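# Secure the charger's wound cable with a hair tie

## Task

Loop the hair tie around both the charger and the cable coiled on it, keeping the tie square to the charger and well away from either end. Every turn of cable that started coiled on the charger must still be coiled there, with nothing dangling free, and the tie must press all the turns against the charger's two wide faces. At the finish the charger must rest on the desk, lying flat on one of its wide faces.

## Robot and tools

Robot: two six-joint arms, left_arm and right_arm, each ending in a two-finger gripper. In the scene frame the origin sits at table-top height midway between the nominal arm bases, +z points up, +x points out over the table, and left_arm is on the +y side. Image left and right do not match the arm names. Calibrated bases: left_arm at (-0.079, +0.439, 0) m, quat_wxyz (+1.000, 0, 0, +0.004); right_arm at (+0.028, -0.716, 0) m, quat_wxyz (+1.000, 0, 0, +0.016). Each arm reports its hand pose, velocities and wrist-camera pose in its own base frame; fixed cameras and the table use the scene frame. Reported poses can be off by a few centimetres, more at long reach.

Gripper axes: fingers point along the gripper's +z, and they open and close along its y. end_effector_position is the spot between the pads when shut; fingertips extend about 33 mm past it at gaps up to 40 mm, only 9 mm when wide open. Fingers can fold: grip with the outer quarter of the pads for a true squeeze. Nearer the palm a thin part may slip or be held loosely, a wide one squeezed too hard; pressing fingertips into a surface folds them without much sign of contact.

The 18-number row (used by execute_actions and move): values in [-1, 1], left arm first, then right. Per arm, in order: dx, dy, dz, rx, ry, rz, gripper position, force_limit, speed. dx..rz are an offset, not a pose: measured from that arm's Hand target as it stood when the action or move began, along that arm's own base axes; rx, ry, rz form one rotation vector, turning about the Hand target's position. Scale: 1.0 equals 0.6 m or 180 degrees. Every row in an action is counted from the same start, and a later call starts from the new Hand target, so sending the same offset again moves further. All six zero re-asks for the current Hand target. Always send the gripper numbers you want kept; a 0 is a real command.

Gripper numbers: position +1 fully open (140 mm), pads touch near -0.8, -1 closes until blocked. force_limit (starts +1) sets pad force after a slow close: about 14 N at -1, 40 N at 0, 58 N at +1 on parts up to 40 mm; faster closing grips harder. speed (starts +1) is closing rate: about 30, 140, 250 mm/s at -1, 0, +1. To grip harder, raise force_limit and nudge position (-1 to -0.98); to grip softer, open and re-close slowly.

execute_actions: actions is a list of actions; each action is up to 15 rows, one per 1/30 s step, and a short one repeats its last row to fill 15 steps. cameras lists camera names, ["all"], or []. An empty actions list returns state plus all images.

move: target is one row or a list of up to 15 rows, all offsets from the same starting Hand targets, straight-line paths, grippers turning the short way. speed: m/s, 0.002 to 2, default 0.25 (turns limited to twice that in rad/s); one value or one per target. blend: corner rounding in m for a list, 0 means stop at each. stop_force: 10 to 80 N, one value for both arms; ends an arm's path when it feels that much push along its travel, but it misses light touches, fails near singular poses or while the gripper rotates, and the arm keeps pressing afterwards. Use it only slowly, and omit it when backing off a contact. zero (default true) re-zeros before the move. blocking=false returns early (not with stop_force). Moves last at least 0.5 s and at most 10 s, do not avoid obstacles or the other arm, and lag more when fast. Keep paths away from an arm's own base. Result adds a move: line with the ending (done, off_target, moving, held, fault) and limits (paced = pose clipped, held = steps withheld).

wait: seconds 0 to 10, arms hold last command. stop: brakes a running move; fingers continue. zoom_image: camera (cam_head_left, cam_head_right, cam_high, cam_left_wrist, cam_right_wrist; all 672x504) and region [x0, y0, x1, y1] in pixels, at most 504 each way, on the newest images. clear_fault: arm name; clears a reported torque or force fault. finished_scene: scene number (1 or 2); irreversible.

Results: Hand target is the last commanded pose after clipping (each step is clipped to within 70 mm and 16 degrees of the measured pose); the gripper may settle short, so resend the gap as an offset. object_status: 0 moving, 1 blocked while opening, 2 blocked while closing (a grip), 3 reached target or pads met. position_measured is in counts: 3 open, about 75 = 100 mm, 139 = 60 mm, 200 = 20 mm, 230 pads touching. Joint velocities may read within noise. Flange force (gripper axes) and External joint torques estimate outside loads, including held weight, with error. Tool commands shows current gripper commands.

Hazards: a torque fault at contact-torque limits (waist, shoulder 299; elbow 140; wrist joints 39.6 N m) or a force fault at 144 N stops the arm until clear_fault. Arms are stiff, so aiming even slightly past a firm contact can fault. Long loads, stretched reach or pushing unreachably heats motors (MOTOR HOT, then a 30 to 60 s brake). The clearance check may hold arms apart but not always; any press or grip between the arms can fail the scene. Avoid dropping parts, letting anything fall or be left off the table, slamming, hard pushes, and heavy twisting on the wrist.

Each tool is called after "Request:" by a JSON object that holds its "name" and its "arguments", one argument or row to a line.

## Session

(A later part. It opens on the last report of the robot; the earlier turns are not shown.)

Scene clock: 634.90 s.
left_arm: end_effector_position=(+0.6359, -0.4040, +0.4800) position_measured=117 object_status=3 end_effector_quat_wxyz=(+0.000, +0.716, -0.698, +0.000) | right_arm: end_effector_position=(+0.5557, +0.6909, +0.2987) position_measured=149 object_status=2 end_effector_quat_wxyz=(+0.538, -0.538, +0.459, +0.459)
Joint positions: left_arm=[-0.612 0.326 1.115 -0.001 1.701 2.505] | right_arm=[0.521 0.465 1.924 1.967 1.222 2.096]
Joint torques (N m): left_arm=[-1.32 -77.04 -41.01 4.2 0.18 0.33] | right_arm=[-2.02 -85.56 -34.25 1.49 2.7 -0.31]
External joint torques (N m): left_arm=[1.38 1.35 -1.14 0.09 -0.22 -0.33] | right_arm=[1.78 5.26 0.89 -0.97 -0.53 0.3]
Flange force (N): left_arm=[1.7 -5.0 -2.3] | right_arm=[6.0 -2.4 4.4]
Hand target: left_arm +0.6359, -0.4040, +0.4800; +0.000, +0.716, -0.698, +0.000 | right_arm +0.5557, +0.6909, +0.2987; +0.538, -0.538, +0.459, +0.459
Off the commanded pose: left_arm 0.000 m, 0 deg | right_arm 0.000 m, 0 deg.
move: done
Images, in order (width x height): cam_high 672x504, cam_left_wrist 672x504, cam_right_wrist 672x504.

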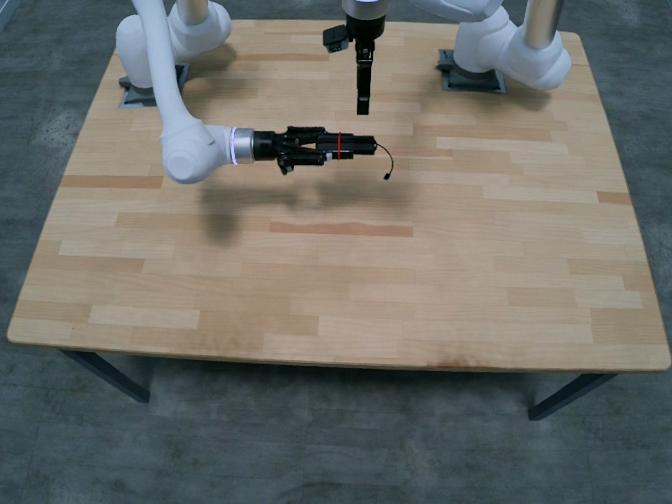

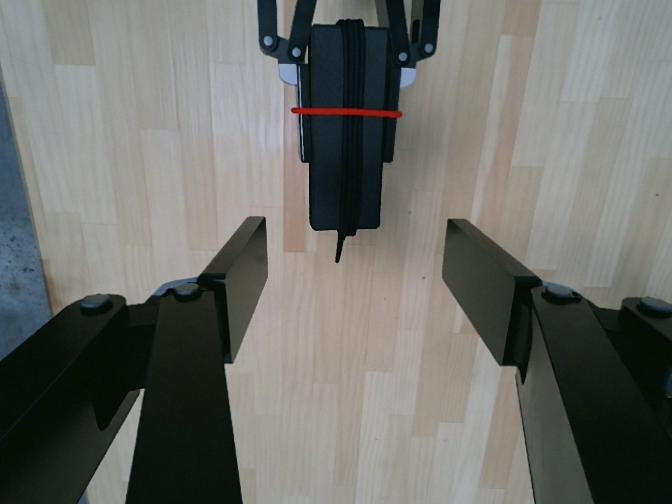

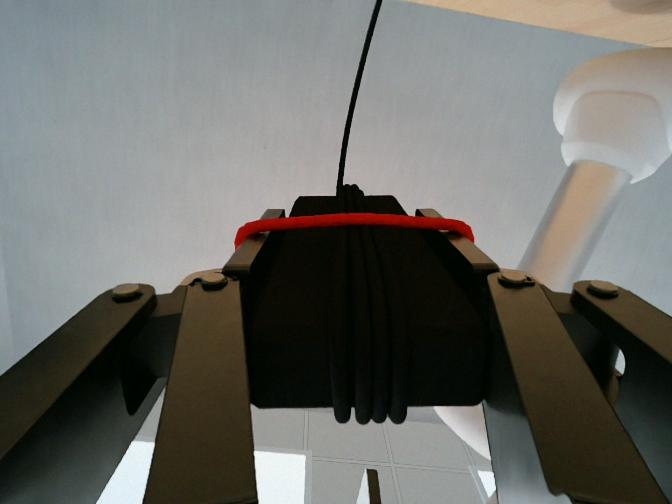

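Request:
{"name": "move", "arguments": {
  "target": [
    [0, 0.2, 0, 0, 0, 0, 0.1, 0, -1, 0, 0, 0, 0, 0.05, 0, -1, -0.1, -1],
    [0, 0.3, -0.1, -0.394, 0.3755, 0.3848, 0.1, 0, -1, 0, 0, 0, 0, 0.05, 0, -1, -0.1, -1]
  ],
  "speed": 0.3,
  "blend": [0.05, 0],
  "cameras": ["all"]
}}

Scene clock: 662.20 s.
left_arm: end_effector_position=(+0.6359, -0.2240, +0.4200) position_measured=117 object_status=3 end_effector_quat_wxyz=(+0.707, +0.707, +0.009, +0.008) | right_arm: end_effector_position=(+0.5557, +0.6909, +0.2987) position_measured=149 object_status=2 end_effector_quat_wxyz=(+0.500, -0.500, +0.500, +0.499)
Joint positions: left_arm=[0.117 0.297 1.895 -1.517 1.646 2.194] | right_arm=[0.521 0.465 1.924 1.967 1.222 2.253]
Joint torques (N m): left_arm=[-1.35 -64.06 -30.87 -2.3 1.84 0.34] | right_arm=[-2.14 -85.18 -34.38 1.47 2.72 -0.3]
External joint torques (N m): left_arm=[1.26 1.72 -0.9 0.22 -0.21 -0.29] | right_arm=[2.28 4.36 0.84 -0.97 -0.53 0.31]
Flange force (N): left_arm=[4.1 -0.5 -2.5] | right_arm=[4.4 -2.2 4.5]
Hand target: left_arm +0.6359, -0.2240, +0.4200; +0.707, +0.707, +0.009, +0.008 | right_arm +0.5557, +0.6909, +0.2987; +0.500, -0.500, +0.500, +0.499
Off the commanded pose: left_arm 0.000 m, 0 deg | right_arm 0.000 m, 0 deg.
move: done

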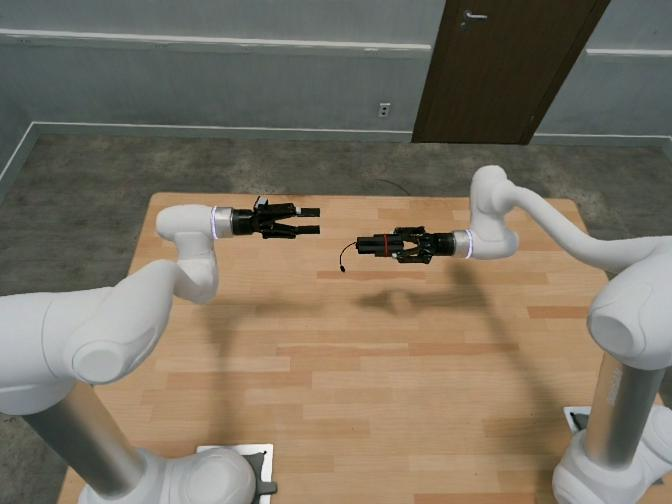

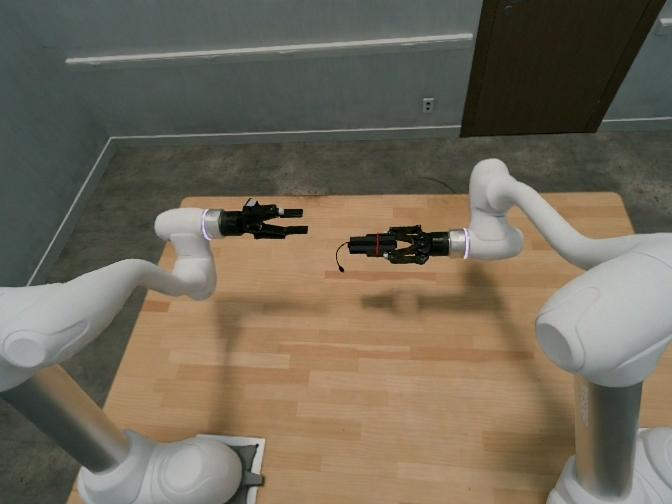

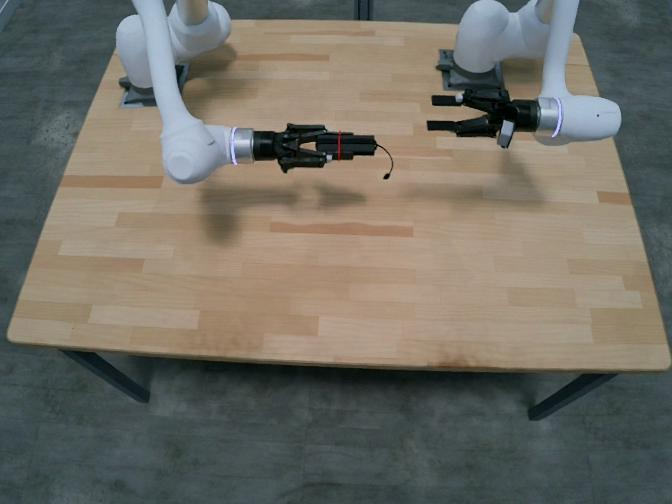

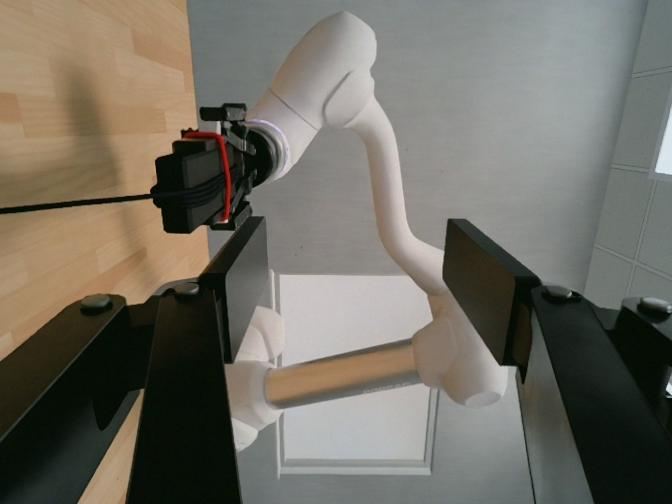

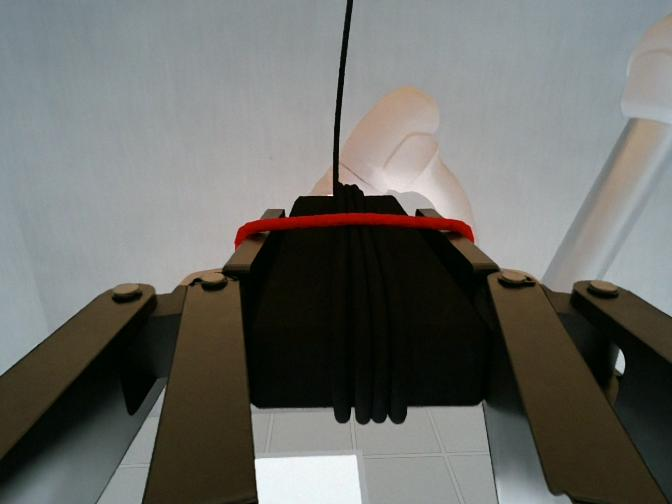

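Request:
{"name": "move", "arguments": {
  "target": [
    [0.003, 0, -0.192, 0, 0, 0, 0.1, 0, -1, 0, 0, 0, 0, 0, 0, -1, -0.1, -1]
  ],
  "speed": 0.15,
  "cameras": ["cam_left_wrist", "cam_head_left", "cam_high"]
}}

Request:
{"name": "zoom_image", "arguments": {
  "camera": "cam_left_wrist",
  "region": [230, 100, 480, 350]
}}

Scene clock: 669.57 s.
left_arm: end_effector_position=(+0.6377, -0.2240, +0.3049) position_measured=117 object_status=3 end_effector_quat_wxyz=(+0.707, +0.707, +0.009, +0.008) | right_arm: end_effector_position=(+0.5557, +0.6909, +0.2987) position_measured=149 object_status=2 end_effector_quat_wxyz=(+0.500, -0.500, +0.500, +0.499)
Joint positions: left_arm=[0.116 0.431 1.966 -1.503 1.634 2.399] | right_arm=[0.521 0.465 1.924 1.967 1.222 2.253]
Joint torques (N m): left_arm=[-1.02 -71.06 -24.28 -1.86 2.2 0.33] | right_arm=[-1.96 -85.32 -34.5 1.52 2.72 -0.32]
External joint torques (N m): left_arm=[1.16 1.68 -1.12 0.19 -0.14 -0.28] | right_arm=[1.77 4.41 0.94 -0.99 -0.54 0.32]
Flange force (N): left_arm=[4.2 -1.2 -2.5] | right_arm=[4.5 -2.4 3.8]
Hand target: left_arm +0.6377, -0.2240, +0.3048; +0.707, +0.707, +0.009, +0.008 | right_arm +0.5557, +0.6909, +0.2987; +0.500, -0.500, +0.500, +0.499
Off the commanded pose: left_arm 0.000 m, 0 deg | right_arm 0.000 m, 0 deg.
move: done
Images, in order (width x height): cam_head_left 672x504, cam_high 672x504, cam_left_wrist 672x504.

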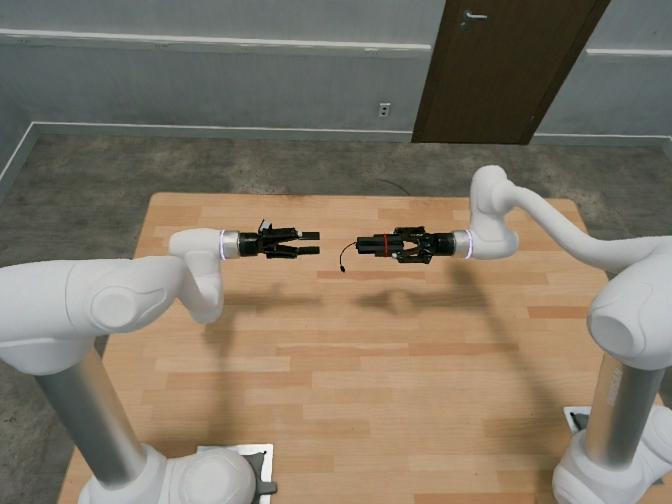

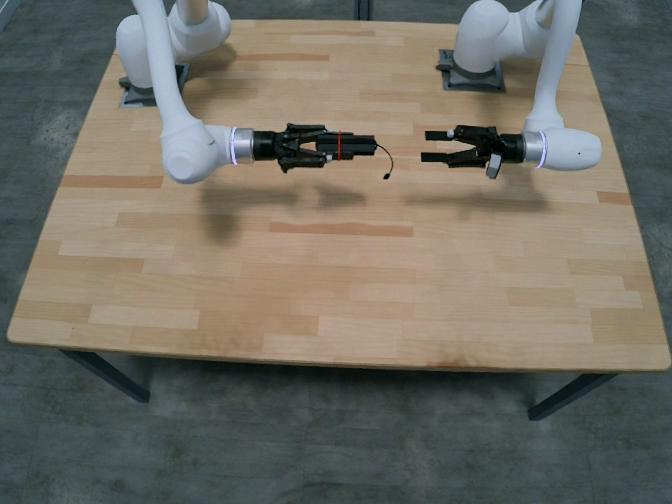

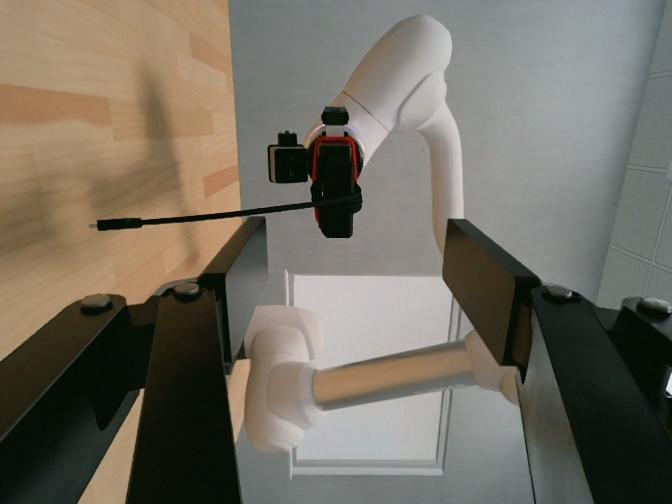

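Scaled by 2.016.

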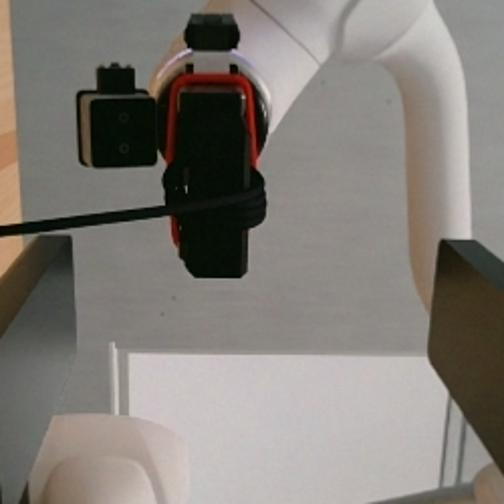

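Request:
{"name": "zoom_image", "arguments": {
  "camera": "cam_left_wrist",
  "region": [290, 130, 390, 250]
}}

Scaled by 4.200.

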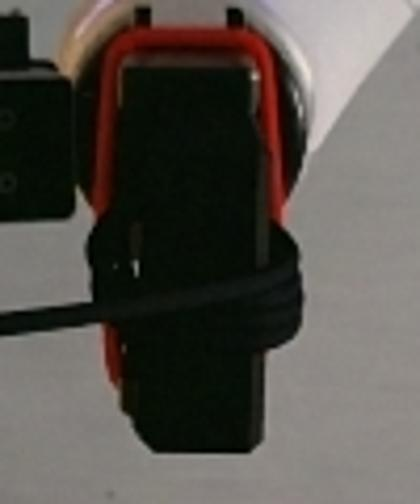

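Request:
{"name": "move", "arguments": {
  "target": [
    [-0.0067, -0.1417, -0.0128, 0, 0, 0, 0.1, 0, -1, 0, 0, 0, 0, 0, 0, -1, -0.1, -1]
  ],
  "speed": 0.12,
  "cameras": ["cam_left_wrist", "cam_head_left", "cam_high"]
}}

Request:
{"name": "zoom_image", "arguments": {
  "camera": "cam_left_wrist",
  "region": [230, 100, 480, 350]
}}

Request:
{"name": "zoom_image", "arguments": {
  "camera": "cam_head_left",
  "region": [280, 180, 480, 300]
}}

Scene clock: 688.37 s.
left_arm: end_effector_position=(+0.6337, -0.3090, +0.2973) position_measured=117 object_status=3 end_effector_quat_wxyz=(+0.707, +0.707, +0.009, +0.008) | right_arm: end_effector_position=(+0.5557, +0.6909, +0.2987) position_measured=149 object_status=2 end_effector_quat_wxyz=(+0.500, -0.500, +0.500, +0.499)
Joint positions: left_arm=[-0.018 0.426 1.995 -1.602 1.543 2.421] | right_arm=[0.521 0.465 1.924 1.967 1.222 2.253]
Joint torques (N m): left_arm=[-1.3 -69.69 -23.89 -2.1 2.22 0.4] | right_arm=[-1.89 -85.26 -34.45 1.51 2.68 -0.31]
External joint torques (N m): left_arm=[1.48 1.41 -1.04 0.17 -0.13 -0.35] | right_arm=[1.9 4.85 0.98 -1.01 -0.51 0.31]
Flange force (N): left_arm=[4.1 -0.8 -2.5] | right_arm=[5.1 -2.7 4.1]
Hand target: left_arm +0.6337, -0.3090, +0.2971; +0.707, +0.707, +0.009, +0.008 | right_arm +0.5557, +0.6909, +0.2987; +0.500, -0.500, +0.500, +0.499
Off the commanded pose: left_arm 0.000 m, 0 deg | right_arm 0.000 m, 0 deg.
move: done
Images, in order (width x height): cam_head_left 672x504, cam_high 672x504, cam_left_wrist 672x504.

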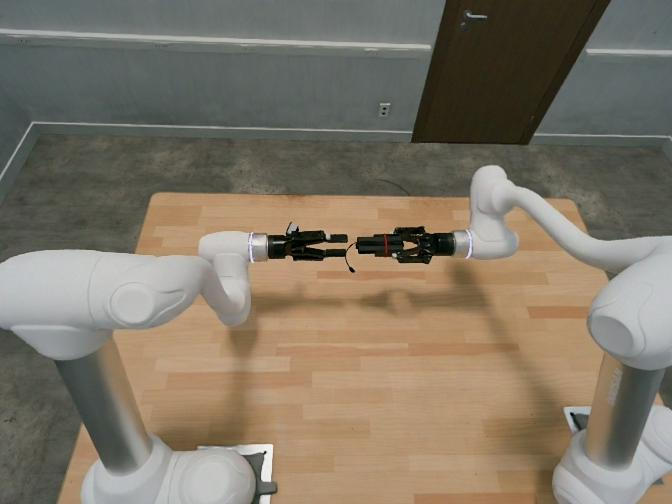

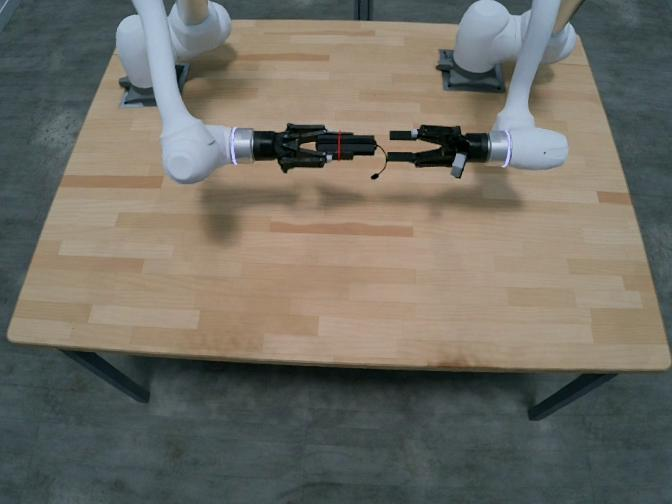

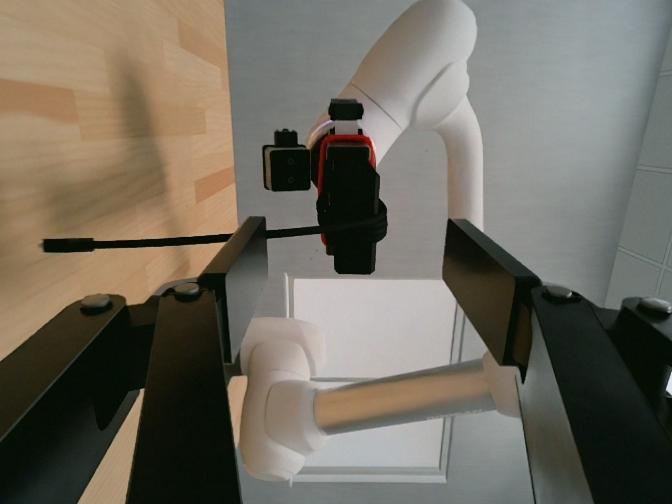

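Scaled by 2.016.

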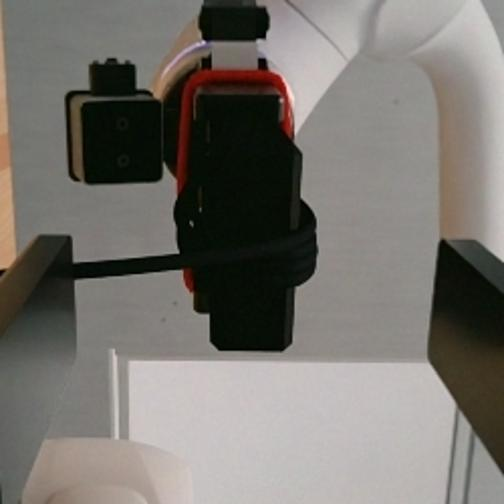

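Scaled by 2.520.

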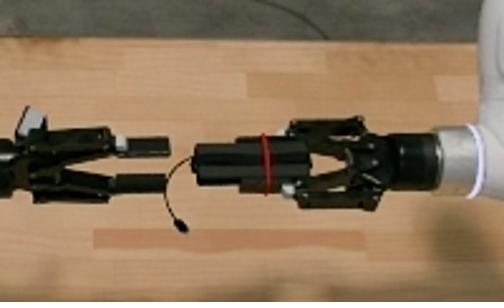

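Request:
{"name": "move", "arguments": {
  "target": [
    [0, 0.12, 0, 0, 0, 0, 0.1, 0, -1, 0, 0, 0, 0, 0, 0, -1, -0.1, -1],
    [0, 0.12, 0, 0.012, -0.5, 0, 0.1, 0, -1, 0, 0, 0, 0, -0.5, 0, -1, -0.1, -1]
  ],
  "speed": [0.2, 0.25],
  "cameras": ["all"]
}}

Request:
{"name": "zoom_image", "arguments": {
  "camera": "cam_left_wrist",
  "region": [230, 100, 480, 350]
}}

Scene clock: 713.17 s.
left_arm: end_effector_position=(+0.6337, -0.2370, +0.2972) position_measured=117 object_status=3 end_effector_quat_wxyz=(+0.494, +0.506, -0.494, +0.506) | right_arm: end_effector_position=(+0.5557, +0.6909, +0.2987) position_measured=149 object_status=2 end_effector_quat_wxyz=(+0.707, -0.707, +0.000, -0.001)
Joint positions: left_arm=[0.097 0.434 1.981 -1.516 1.619 3.987] | right_arm=[0.521 0.465 1.924 1.969 1.223 0.681]
Joint torques (N m): left_arm=[-1.16 -70.33 -23.51 -1.72 2.25 0.31] | right_arm=[-1.95 -85.41 -34.62 1.47 2.71 -0.23]
External joint torques (N m): left_arm=[1.27 1.45 -1.26 0.04 -0.16 -0.31] | right_arm=[1.92 5.36 1.23 -0.99 -0.54 0.19]
Flange force (N): left_arm=[-0.8 -4.3 -2.4] | right_arm=[2.7 6.1 4.2]
Hand target: left_arm +0.6337, -0.2370, +0.2971; +0.494, +0.506, -0.494, +0.506 | right_arm +0.5557, +0.6909, +0.2987; +0.707, -0.707, +0.000, -0.001
Off the commanded pose: left_arm 0.000 m, 0 deg | right_arm 0.000 m, 0 deg.
move: done

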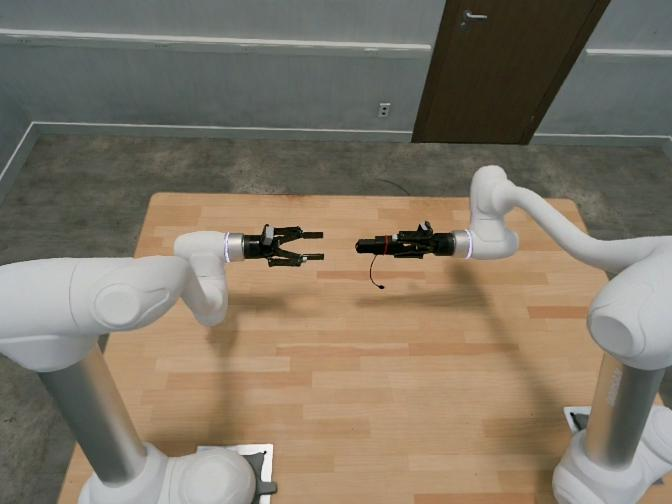

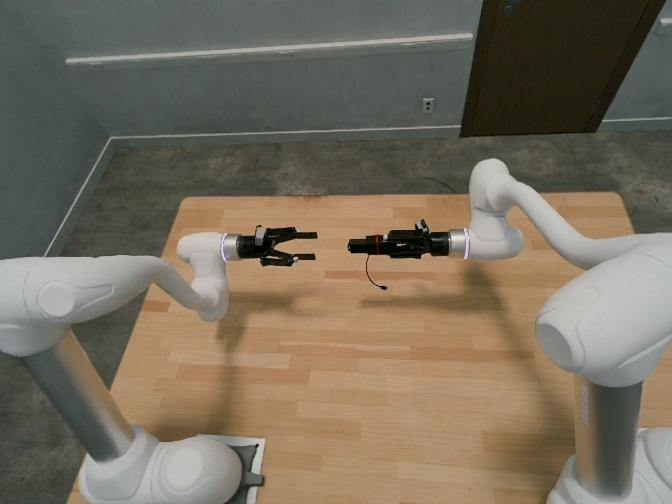

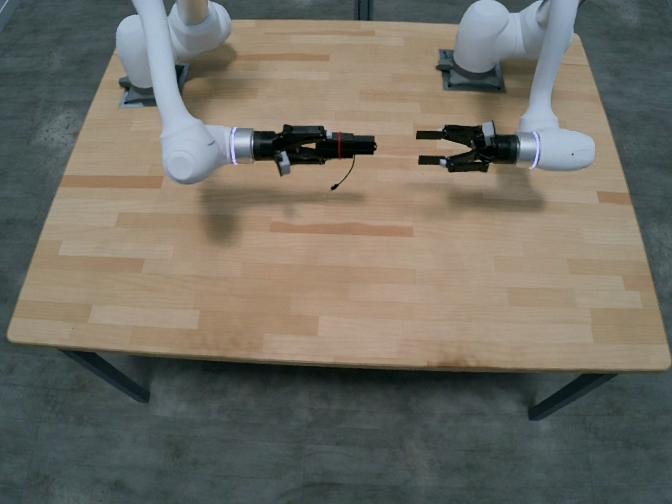

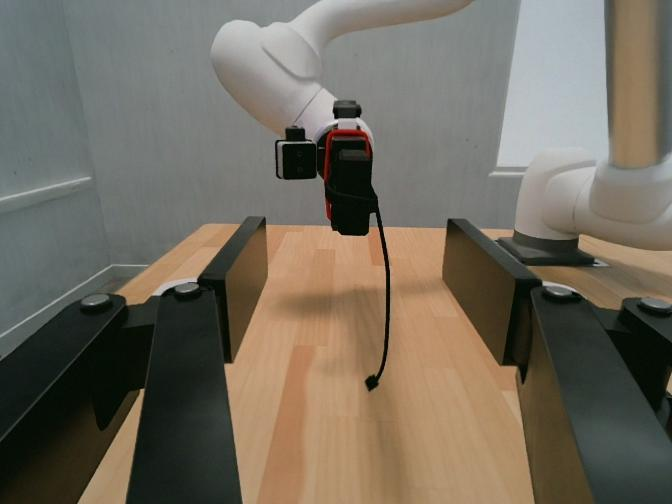

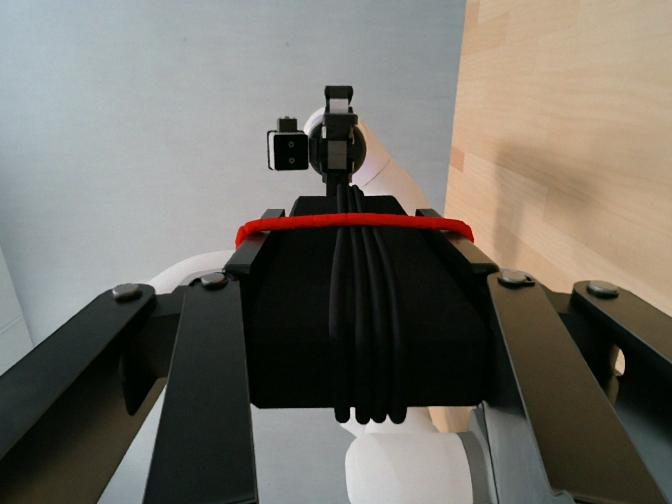

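Scaled by 2.016.

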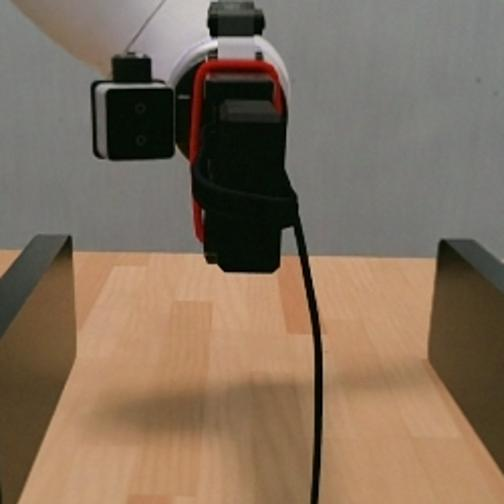

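Request:
{"name": "move", "arguments": {
  "target": [
    [-0.0043, 0, -0.0033, 0, 0, 0, 0.1, 0, -1, 0, 0, 0, 0, 0, 0, -1, -0.1, -1],
    [-0.0043, -0.16, -0.0033, 0, 0, 0, 0.1, 0, -1, 0, 0, 0, 0, 0, 0, -1, -0.1, -1]
  ],
  "speed": 0.08,
  "cameras": ["cam_left_wrist", "cam_head_left", "cam_high"]
}}

Request:
{"name": "zoom_image", "arguments": {
  "camera": "cam_left_wrist",
  "region": [200, 100, 500, 350]
}}

Scene clock: 724.93 s.
left_arm: end_effector_position=(+0.6311, -0.3330, +0.2951) position_measured=117 object_status=3 end_effector_quat_wxyz=(+0.494, +0.506, -0.494, +0.506) | right_arm: end_effector_position=(+0.5557, +0.6909, +0.2987) position_measured=149 object_status=2 end_effector_quat_wxyz=(+0.707, -0.707, +0.000, -0.001)
Joint positions: left_arm=[-0.056 0.425 2.001 -1.631 1.519 3.999] | right_arm=[0.521 0.465 1.924 1.969 1.223 0.681]
Joint torques (N m): left_arm=[-1.74 -69.41 -23.83 -2.14 2.28 0.33] | right_arm=[-2.04 -85.28 -34.37 1.51 2.66 -0.33]
External joint torques (N m): left_arm=[1.69 1.52 -0.92 0.14 -0.17 -0.33] | right_arm=[1.83 4.57 0.9 -1.01 -0.48 0.28]
Flange force (N): left_arm=[-1.0 -4.1 -2.6] | right_arm=[2.6 4.8 3.9]
Hand target: left_arm +0.6311, -0.3330, +0.2951; +0.494, +0.506, -0.494, +0.506 | right_arm +0.5557, +0.6909, +0.2987; +0.707, -0.707, +0.000, -0.001
Off the commanded pose: left_arm 0.000 m, 0 deg | right_arm 0.000 m, 0 deg.
move: done
Images, in order (width x height): cam_head_left 672x504, cam_high 672x504, cam_left_wrist 672x504.

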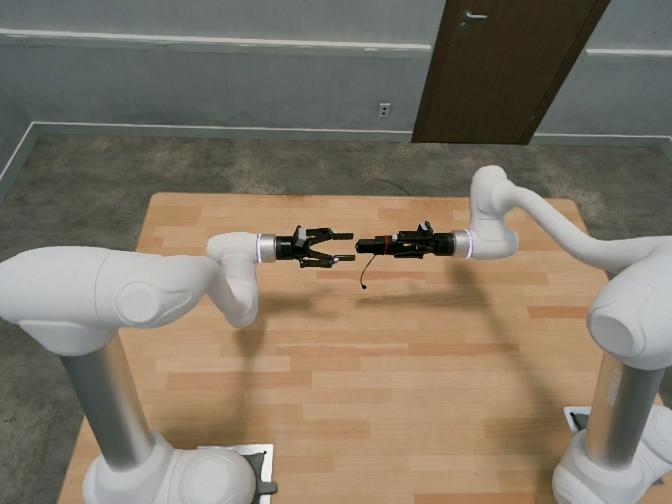

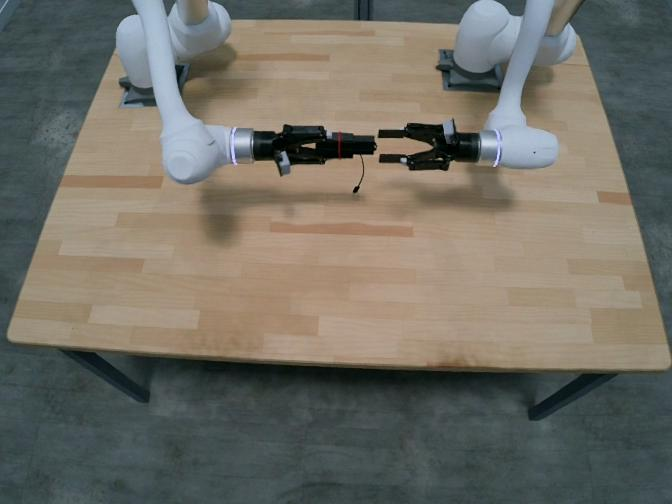

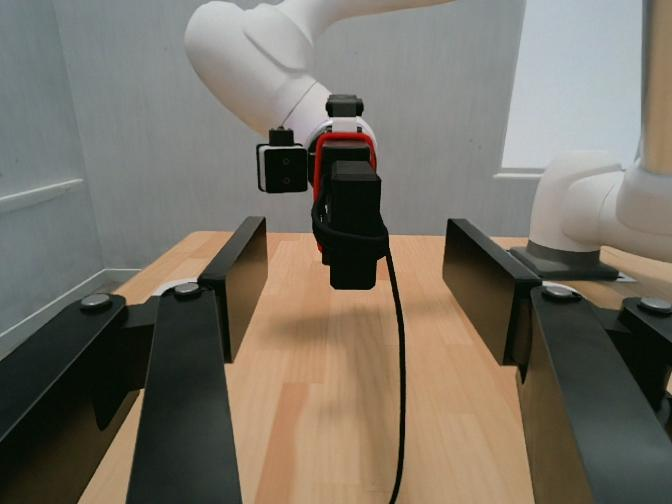

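Scaled by 1.680.

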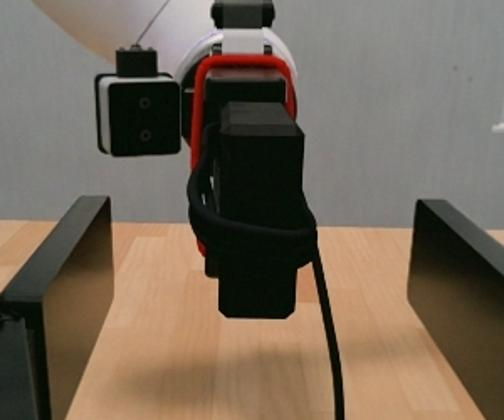

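Request:
{"name": "move", "arguments": {
  "target": [
    [0, -0.0967, 0, 0, 0, 0, 0.1, 0, -1, 0, 0, 0, 0, 0, 0, -1, -0.1, -1]
  ],
  "speed": 0.08,
  "cameras": ["cam_left_wrist", "cam_head_left", "cam_high"]
}}

Request:
{"name": "zoom_image", "arguments": {
  "camera": "cam_left_wrist",
  "region": [200, 100, 500, 400]
}}

Request:
{"name": "zoom_image", "arguments": {
  "camera": "cam_high",
  "region": [280, 90, 480, 210]
}}

Scene clock: 738.00 s.
left_arm: end_effector_position=(+0.6311, -0.3910, +0.2951) position_measured=117 object_status=3 end_effector_quat_wxyz=(+0.494, +0.506, -0.494, +0.506) | right_arm: end_effector_position=(+0.5557, +0.6909, +0.2987) position_measured=149 object_status=2 end_effector_quat_wxyz=(+0.707, -0.707, +0.000, -0.001)
Joint positions: left_arm=[-0.149 0.429 1.996 -1.701 1.458 4.003] | right_arm=[0.521 0.465 1.924 1.969 1.223 0.681]
Joint torques (N m): left_arm=[-1.25 -70.18 -24.21 -2.39 2.23 0.34] | right_arm=[-1.95 -85.11 -34.45 1.48 2.68 -0.32]
External joint torques (N m): left_arm=[1.56 1.44 -0.94 0.21 -0.12 -0.34] | right_arm=[2.04 4.47 0.9 -1 -0.5 0.28]
Flange force (N): left_arm=[-0.8 -4.3 -2.2] | right_arm=[2.4 4.7 4.1]
Hand target: left_arm +0.6311, -0.3910, +0.2951; +0.494, +0.506, -0.494, +0.506 | right_arm +0.5557, +0.6909, +0.2987; +0.707, -0.707, +0.000, -0.001
Off the commanded pose: left_arm 0.000 m, 0 deg | right_arm 0.000 m, 0 deg.
move: done
Images, in order (width x height): cam_head_left 672x504, cam_high 672x504, cam_left_wrist 672x504.

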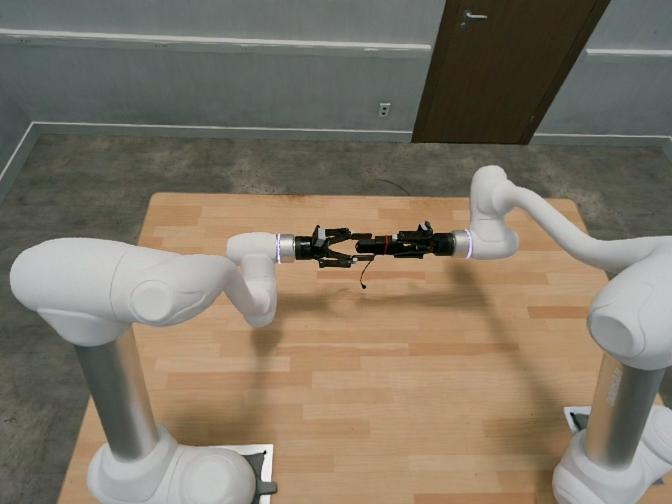

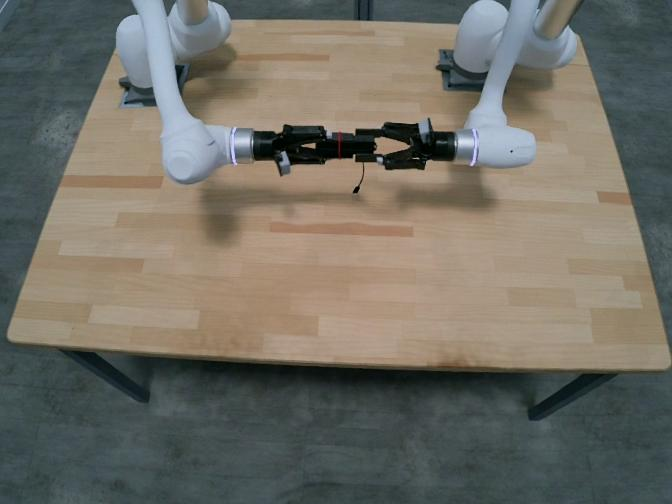

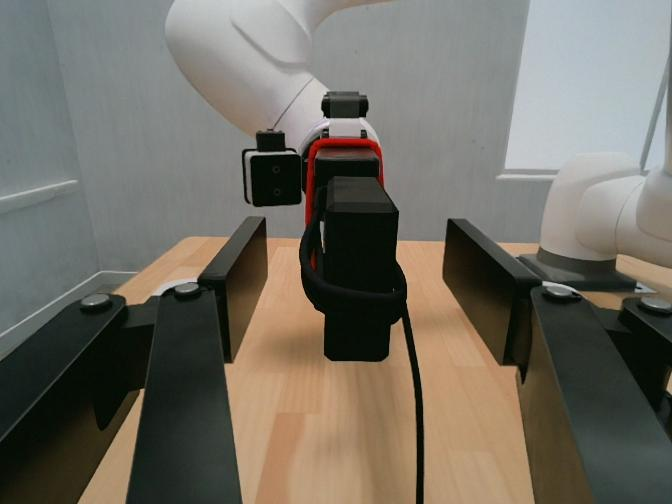

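Scaled by 1.680.

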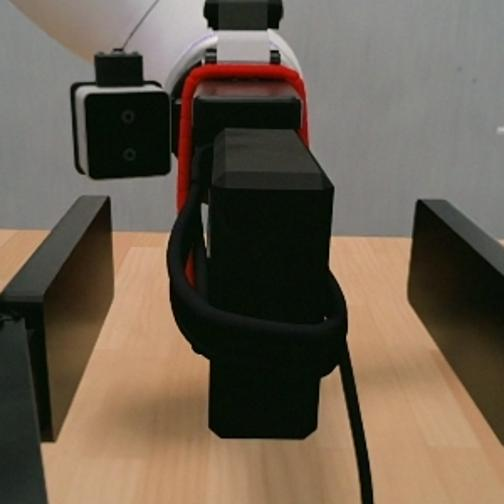

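Scaled by 2.520.

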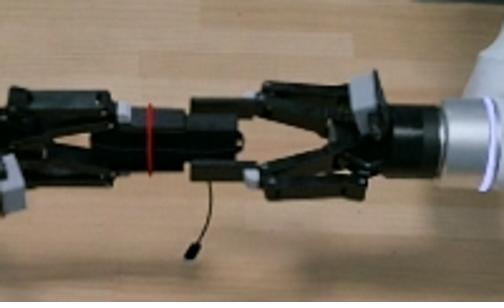

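Request:
{"name": "move", "arguments": {
  "target": [
    [0.0017, 0, 0, 0, 0, 0, -1, -0.1, -1, 0, 0, 0, 0, 0, 0, -1, -0.1, -1]
  ],
  "speed": 0.05
}}

Request:
{"name": "wait", "arguments": {
  "seconds": 1.0,
  "cameras": ["cam_left_wrist", "cam_high"]
}}

Request:
{"name": "zoom_image", "arguments": {
  "camera": "cam_left_wrist",
  "region": [200, 100, 500, 400]
}}

Scene clock: 753.07 s.
left_arm: end_effector_position=(+0.6322, -0.3910, +0.2952) position_measured=188 object_status=0 end_effector_quat_wxyz=(+0.494, +0.506, -0.494, +0.506) | right_arm: end_effector_position=(+0.5556, +0.6909, +0.2987) position_measured=149 object_status=2 end_effector_quat_wxyz=(+0.707, -0.707, +0.000, -0.001)
Joint positions: left_arm=[-0.149 0.43 1.994 -1.701 1.458 4.002] | right_arm=[0.521 0.465 1.924 1.969 1.224 0.681]
Joint torques (N m): left_arm=[-4.45 -71.02 -21.12 -0.18 3.82 0.37] | right_arm=[-7.4 -84.97 -37.11 3.51 1.21 -0.31]
External joint torques (N m): left_arm=[4.47 2.34 -4.01 -2 -1.69 -0.37] | right_arm=[7.35 4.33 3.68 -3.02 0.97 0.26]
Flange force (N): left_arm=[-0.7 -11.4 -1.7] | right_arm=[-4.5 5.6 4.6]
Hand target: left_arm +0.6321, -0.3910, +0.2951; +0.494, +0.506, -0.494, +0.506 | right_arm +0.5557, +0.6909, +0.2987; +0.707, -0.707, +0.000, -0.001
Off the commanded pose: left_arm 0.000 m, 0 deg | right_arm 0.000 m, 0 deg.
move: done

Scene clock: 754.07 s.
left_arm: end_effector_position=(+0.6322, -0.3910, +0.2951) position_measured=188 object_status=2 end_effector_quat_wxyz=(+0.494, +0.506, -0.494, +0.506) | right_arm: end_effector_position=(+0.5556, +0.6909, +0.2987) position_measured=149 object_status=2 end_effector_quat_wxyz=(+0.707, -0.707, +0.000, -0.001)
Joint positions: left_arm=[-0.149 0.43 1.994 -1.701 1.458 4.002] | right_arm=[0.521 0.465 1.924 1.969 1.223 0.681]
Joint torques (N m): left_arm=[-4.28 -71.01 -21.01 -0.17 3.81 0.35] | right_arm=[-7.2 -84.88 -37.3 3.56 1.21 -0.3]
External joint torques (N m): left_arm=[4.59 2.04 -4.19 -2.03 -1.69 -0.35] | right_arm=[7.08 4.37 3.74 -3.06 0.96 0.26]
Flange force (N): left_arm=[-0.2 -11.4 -1.8] | right_arm=[-4.4 5.6 4.2]
Hand target: left_arm +0.6321, -0.3910, +0.2951; +0.494, +0.506, -0.494, +0.506 | right_arm +0.5557, +0.6909, +0.2987; +0.707, -0.707, +0.000, -0.001
Tool commands: left_gripper/position=-1.0 left_gripper/force_limit=-0.1 left_gripper/speed=-1.0 right_gripper/position=-1.0 right_gripper/force_limit=-0.1 right_gripper/speed=-1.0
Off the commanded pose: left_arm 0.000 m, 0 deg | right_arm 0.000 m, 0 deg.
wait: 1.00 s; at rest by 0.17 s
Images, in order (width x height): cam_high 672x504, cam_left_wrist 672x504.

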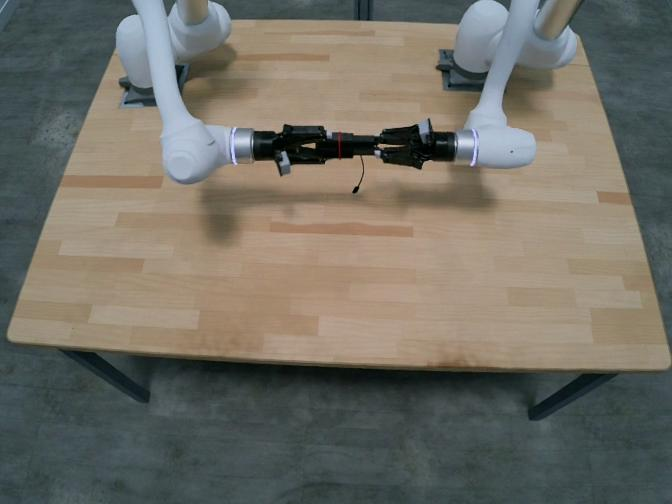

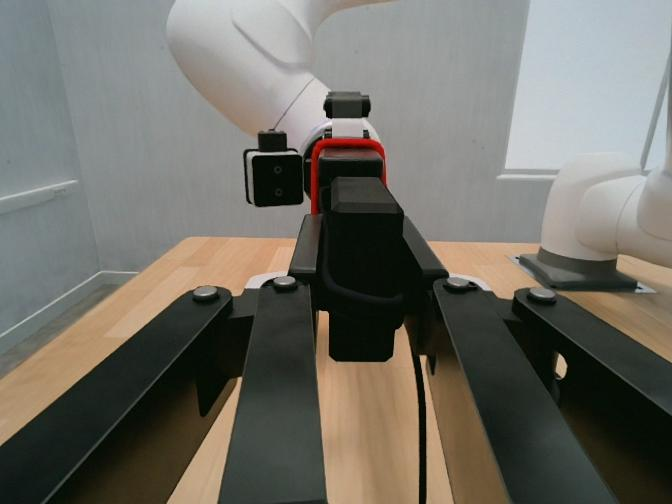

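Scaled by 1.680.

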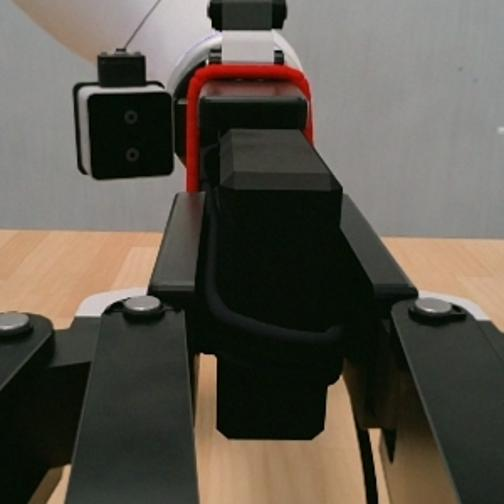

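Request:
{"name": "move", "arguments": {
  "target": [
    [0, 0, 0, 0, 0, 0, -1, -0.1, -1, 0, 0, 0, 0, 0, 0, 0.1, -0.1, -1],
    [0, 0, 0, 0, 0, 0, -1, -0.1, -1, 0, 0.035, 0, 0, 0, 0, 0.1, -0.1, -1]
  ],
  "speed": 0.04,
  "cameras": ["cam_left_wrist", "cam_right_wrist", "cam_high", "cam_head_right"]
}}

Request:
{"name": "zoom_image", "arguments": {
  "camera": "cam_left_wrist",
  "region": [200, 100, 500, 400]
}}

Request:
{"name": "zoom_image", "arguments": {
  "camera": "cam_high",
  "region": [240, 90, 440, 210]
}}

Scene clock: 764.80 s.
left_arm: end_effector_position=(+0.6321, -0.3910, +0.2951) position_measured=188 object_status=2 end_effector_quat_wxyz=(+0.494, +0.506, -0.494, +0.506) | right_arm: end_effector_position=(+0.5557, +0.7119, +0.2987) position_measured=117 object_status=3 end_effector_quat_wxyz=(+0.707, -0.707, +0.000, -0.001)
Joint positions: left_arm=[-0.149 0.43 1.994 -1.701 1.458 4.002] | right_arm=[0.548 0.479 1.9 1.988 1.202 0.683]
Joint torques (N m): left_arm=[-6.07 -71.28 -23.99 -1.88 3.04 0.32] | right_arm=[-0.11 -85.34 -36.18 1.63 1.87 -0.32]
External joint torques (N m): left_arm=[6.24 2.52 -1.15 -0.31 -0.92 -0.32] | right_arm=[0.14 3.18 2.48 -1.22 0.3 0.27]
Flange force (N): left_arm=[-2.1 -7.0 -7.9] | right_arm=[0.2 4.1 -1.9]
Hand target: left_arm +0.6321, -0.3910, +0.2951; +0.494, +0.506, -0.494, +0.506 | right_arm +0.5557, +0.7119, +0.2987; +0.707, -0.707, +0.000, -0.001
Off the commanded pose: left_arm 0.000 m, 0 deg | right_arm 0.000 m, 0 deg.
move: done
Images, in order (width x height): cam_head_right 672x504, cam_high 672x504, cam_left_wrist 672x504, cam_right_wrist 672x504.

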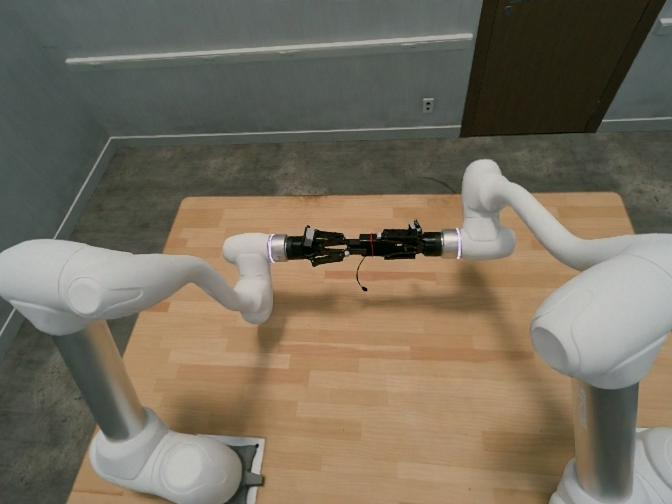

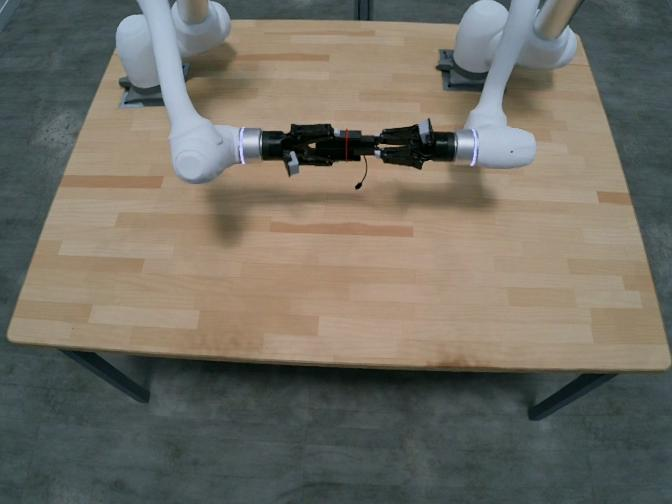

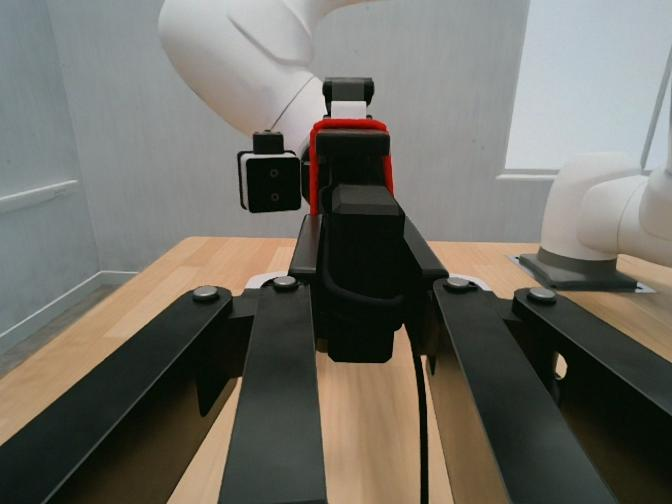

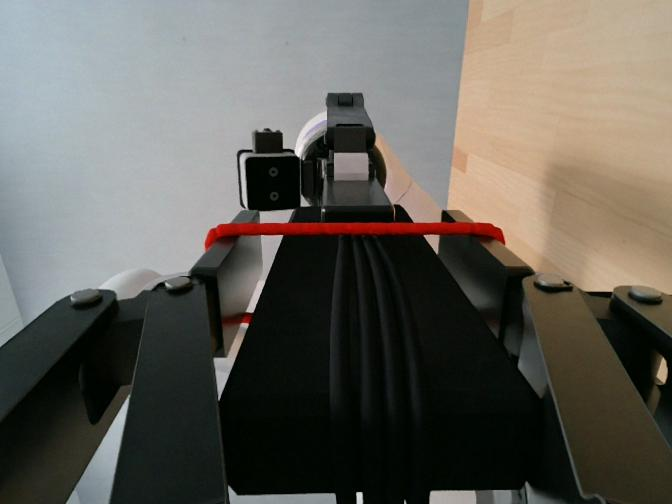

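Scaled by 1.680.

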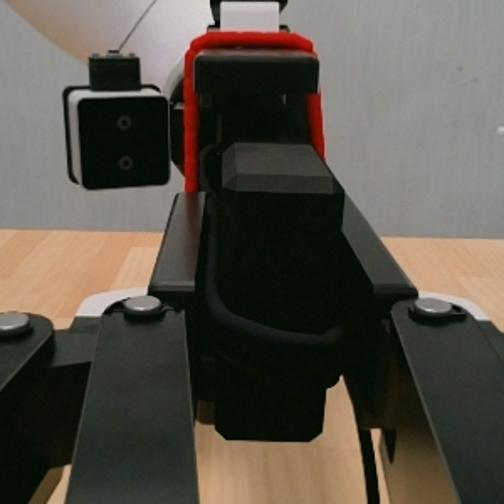

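Scaled by 2.520.

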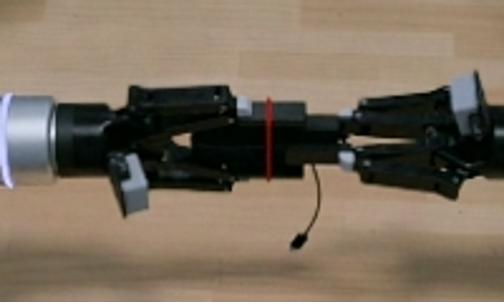

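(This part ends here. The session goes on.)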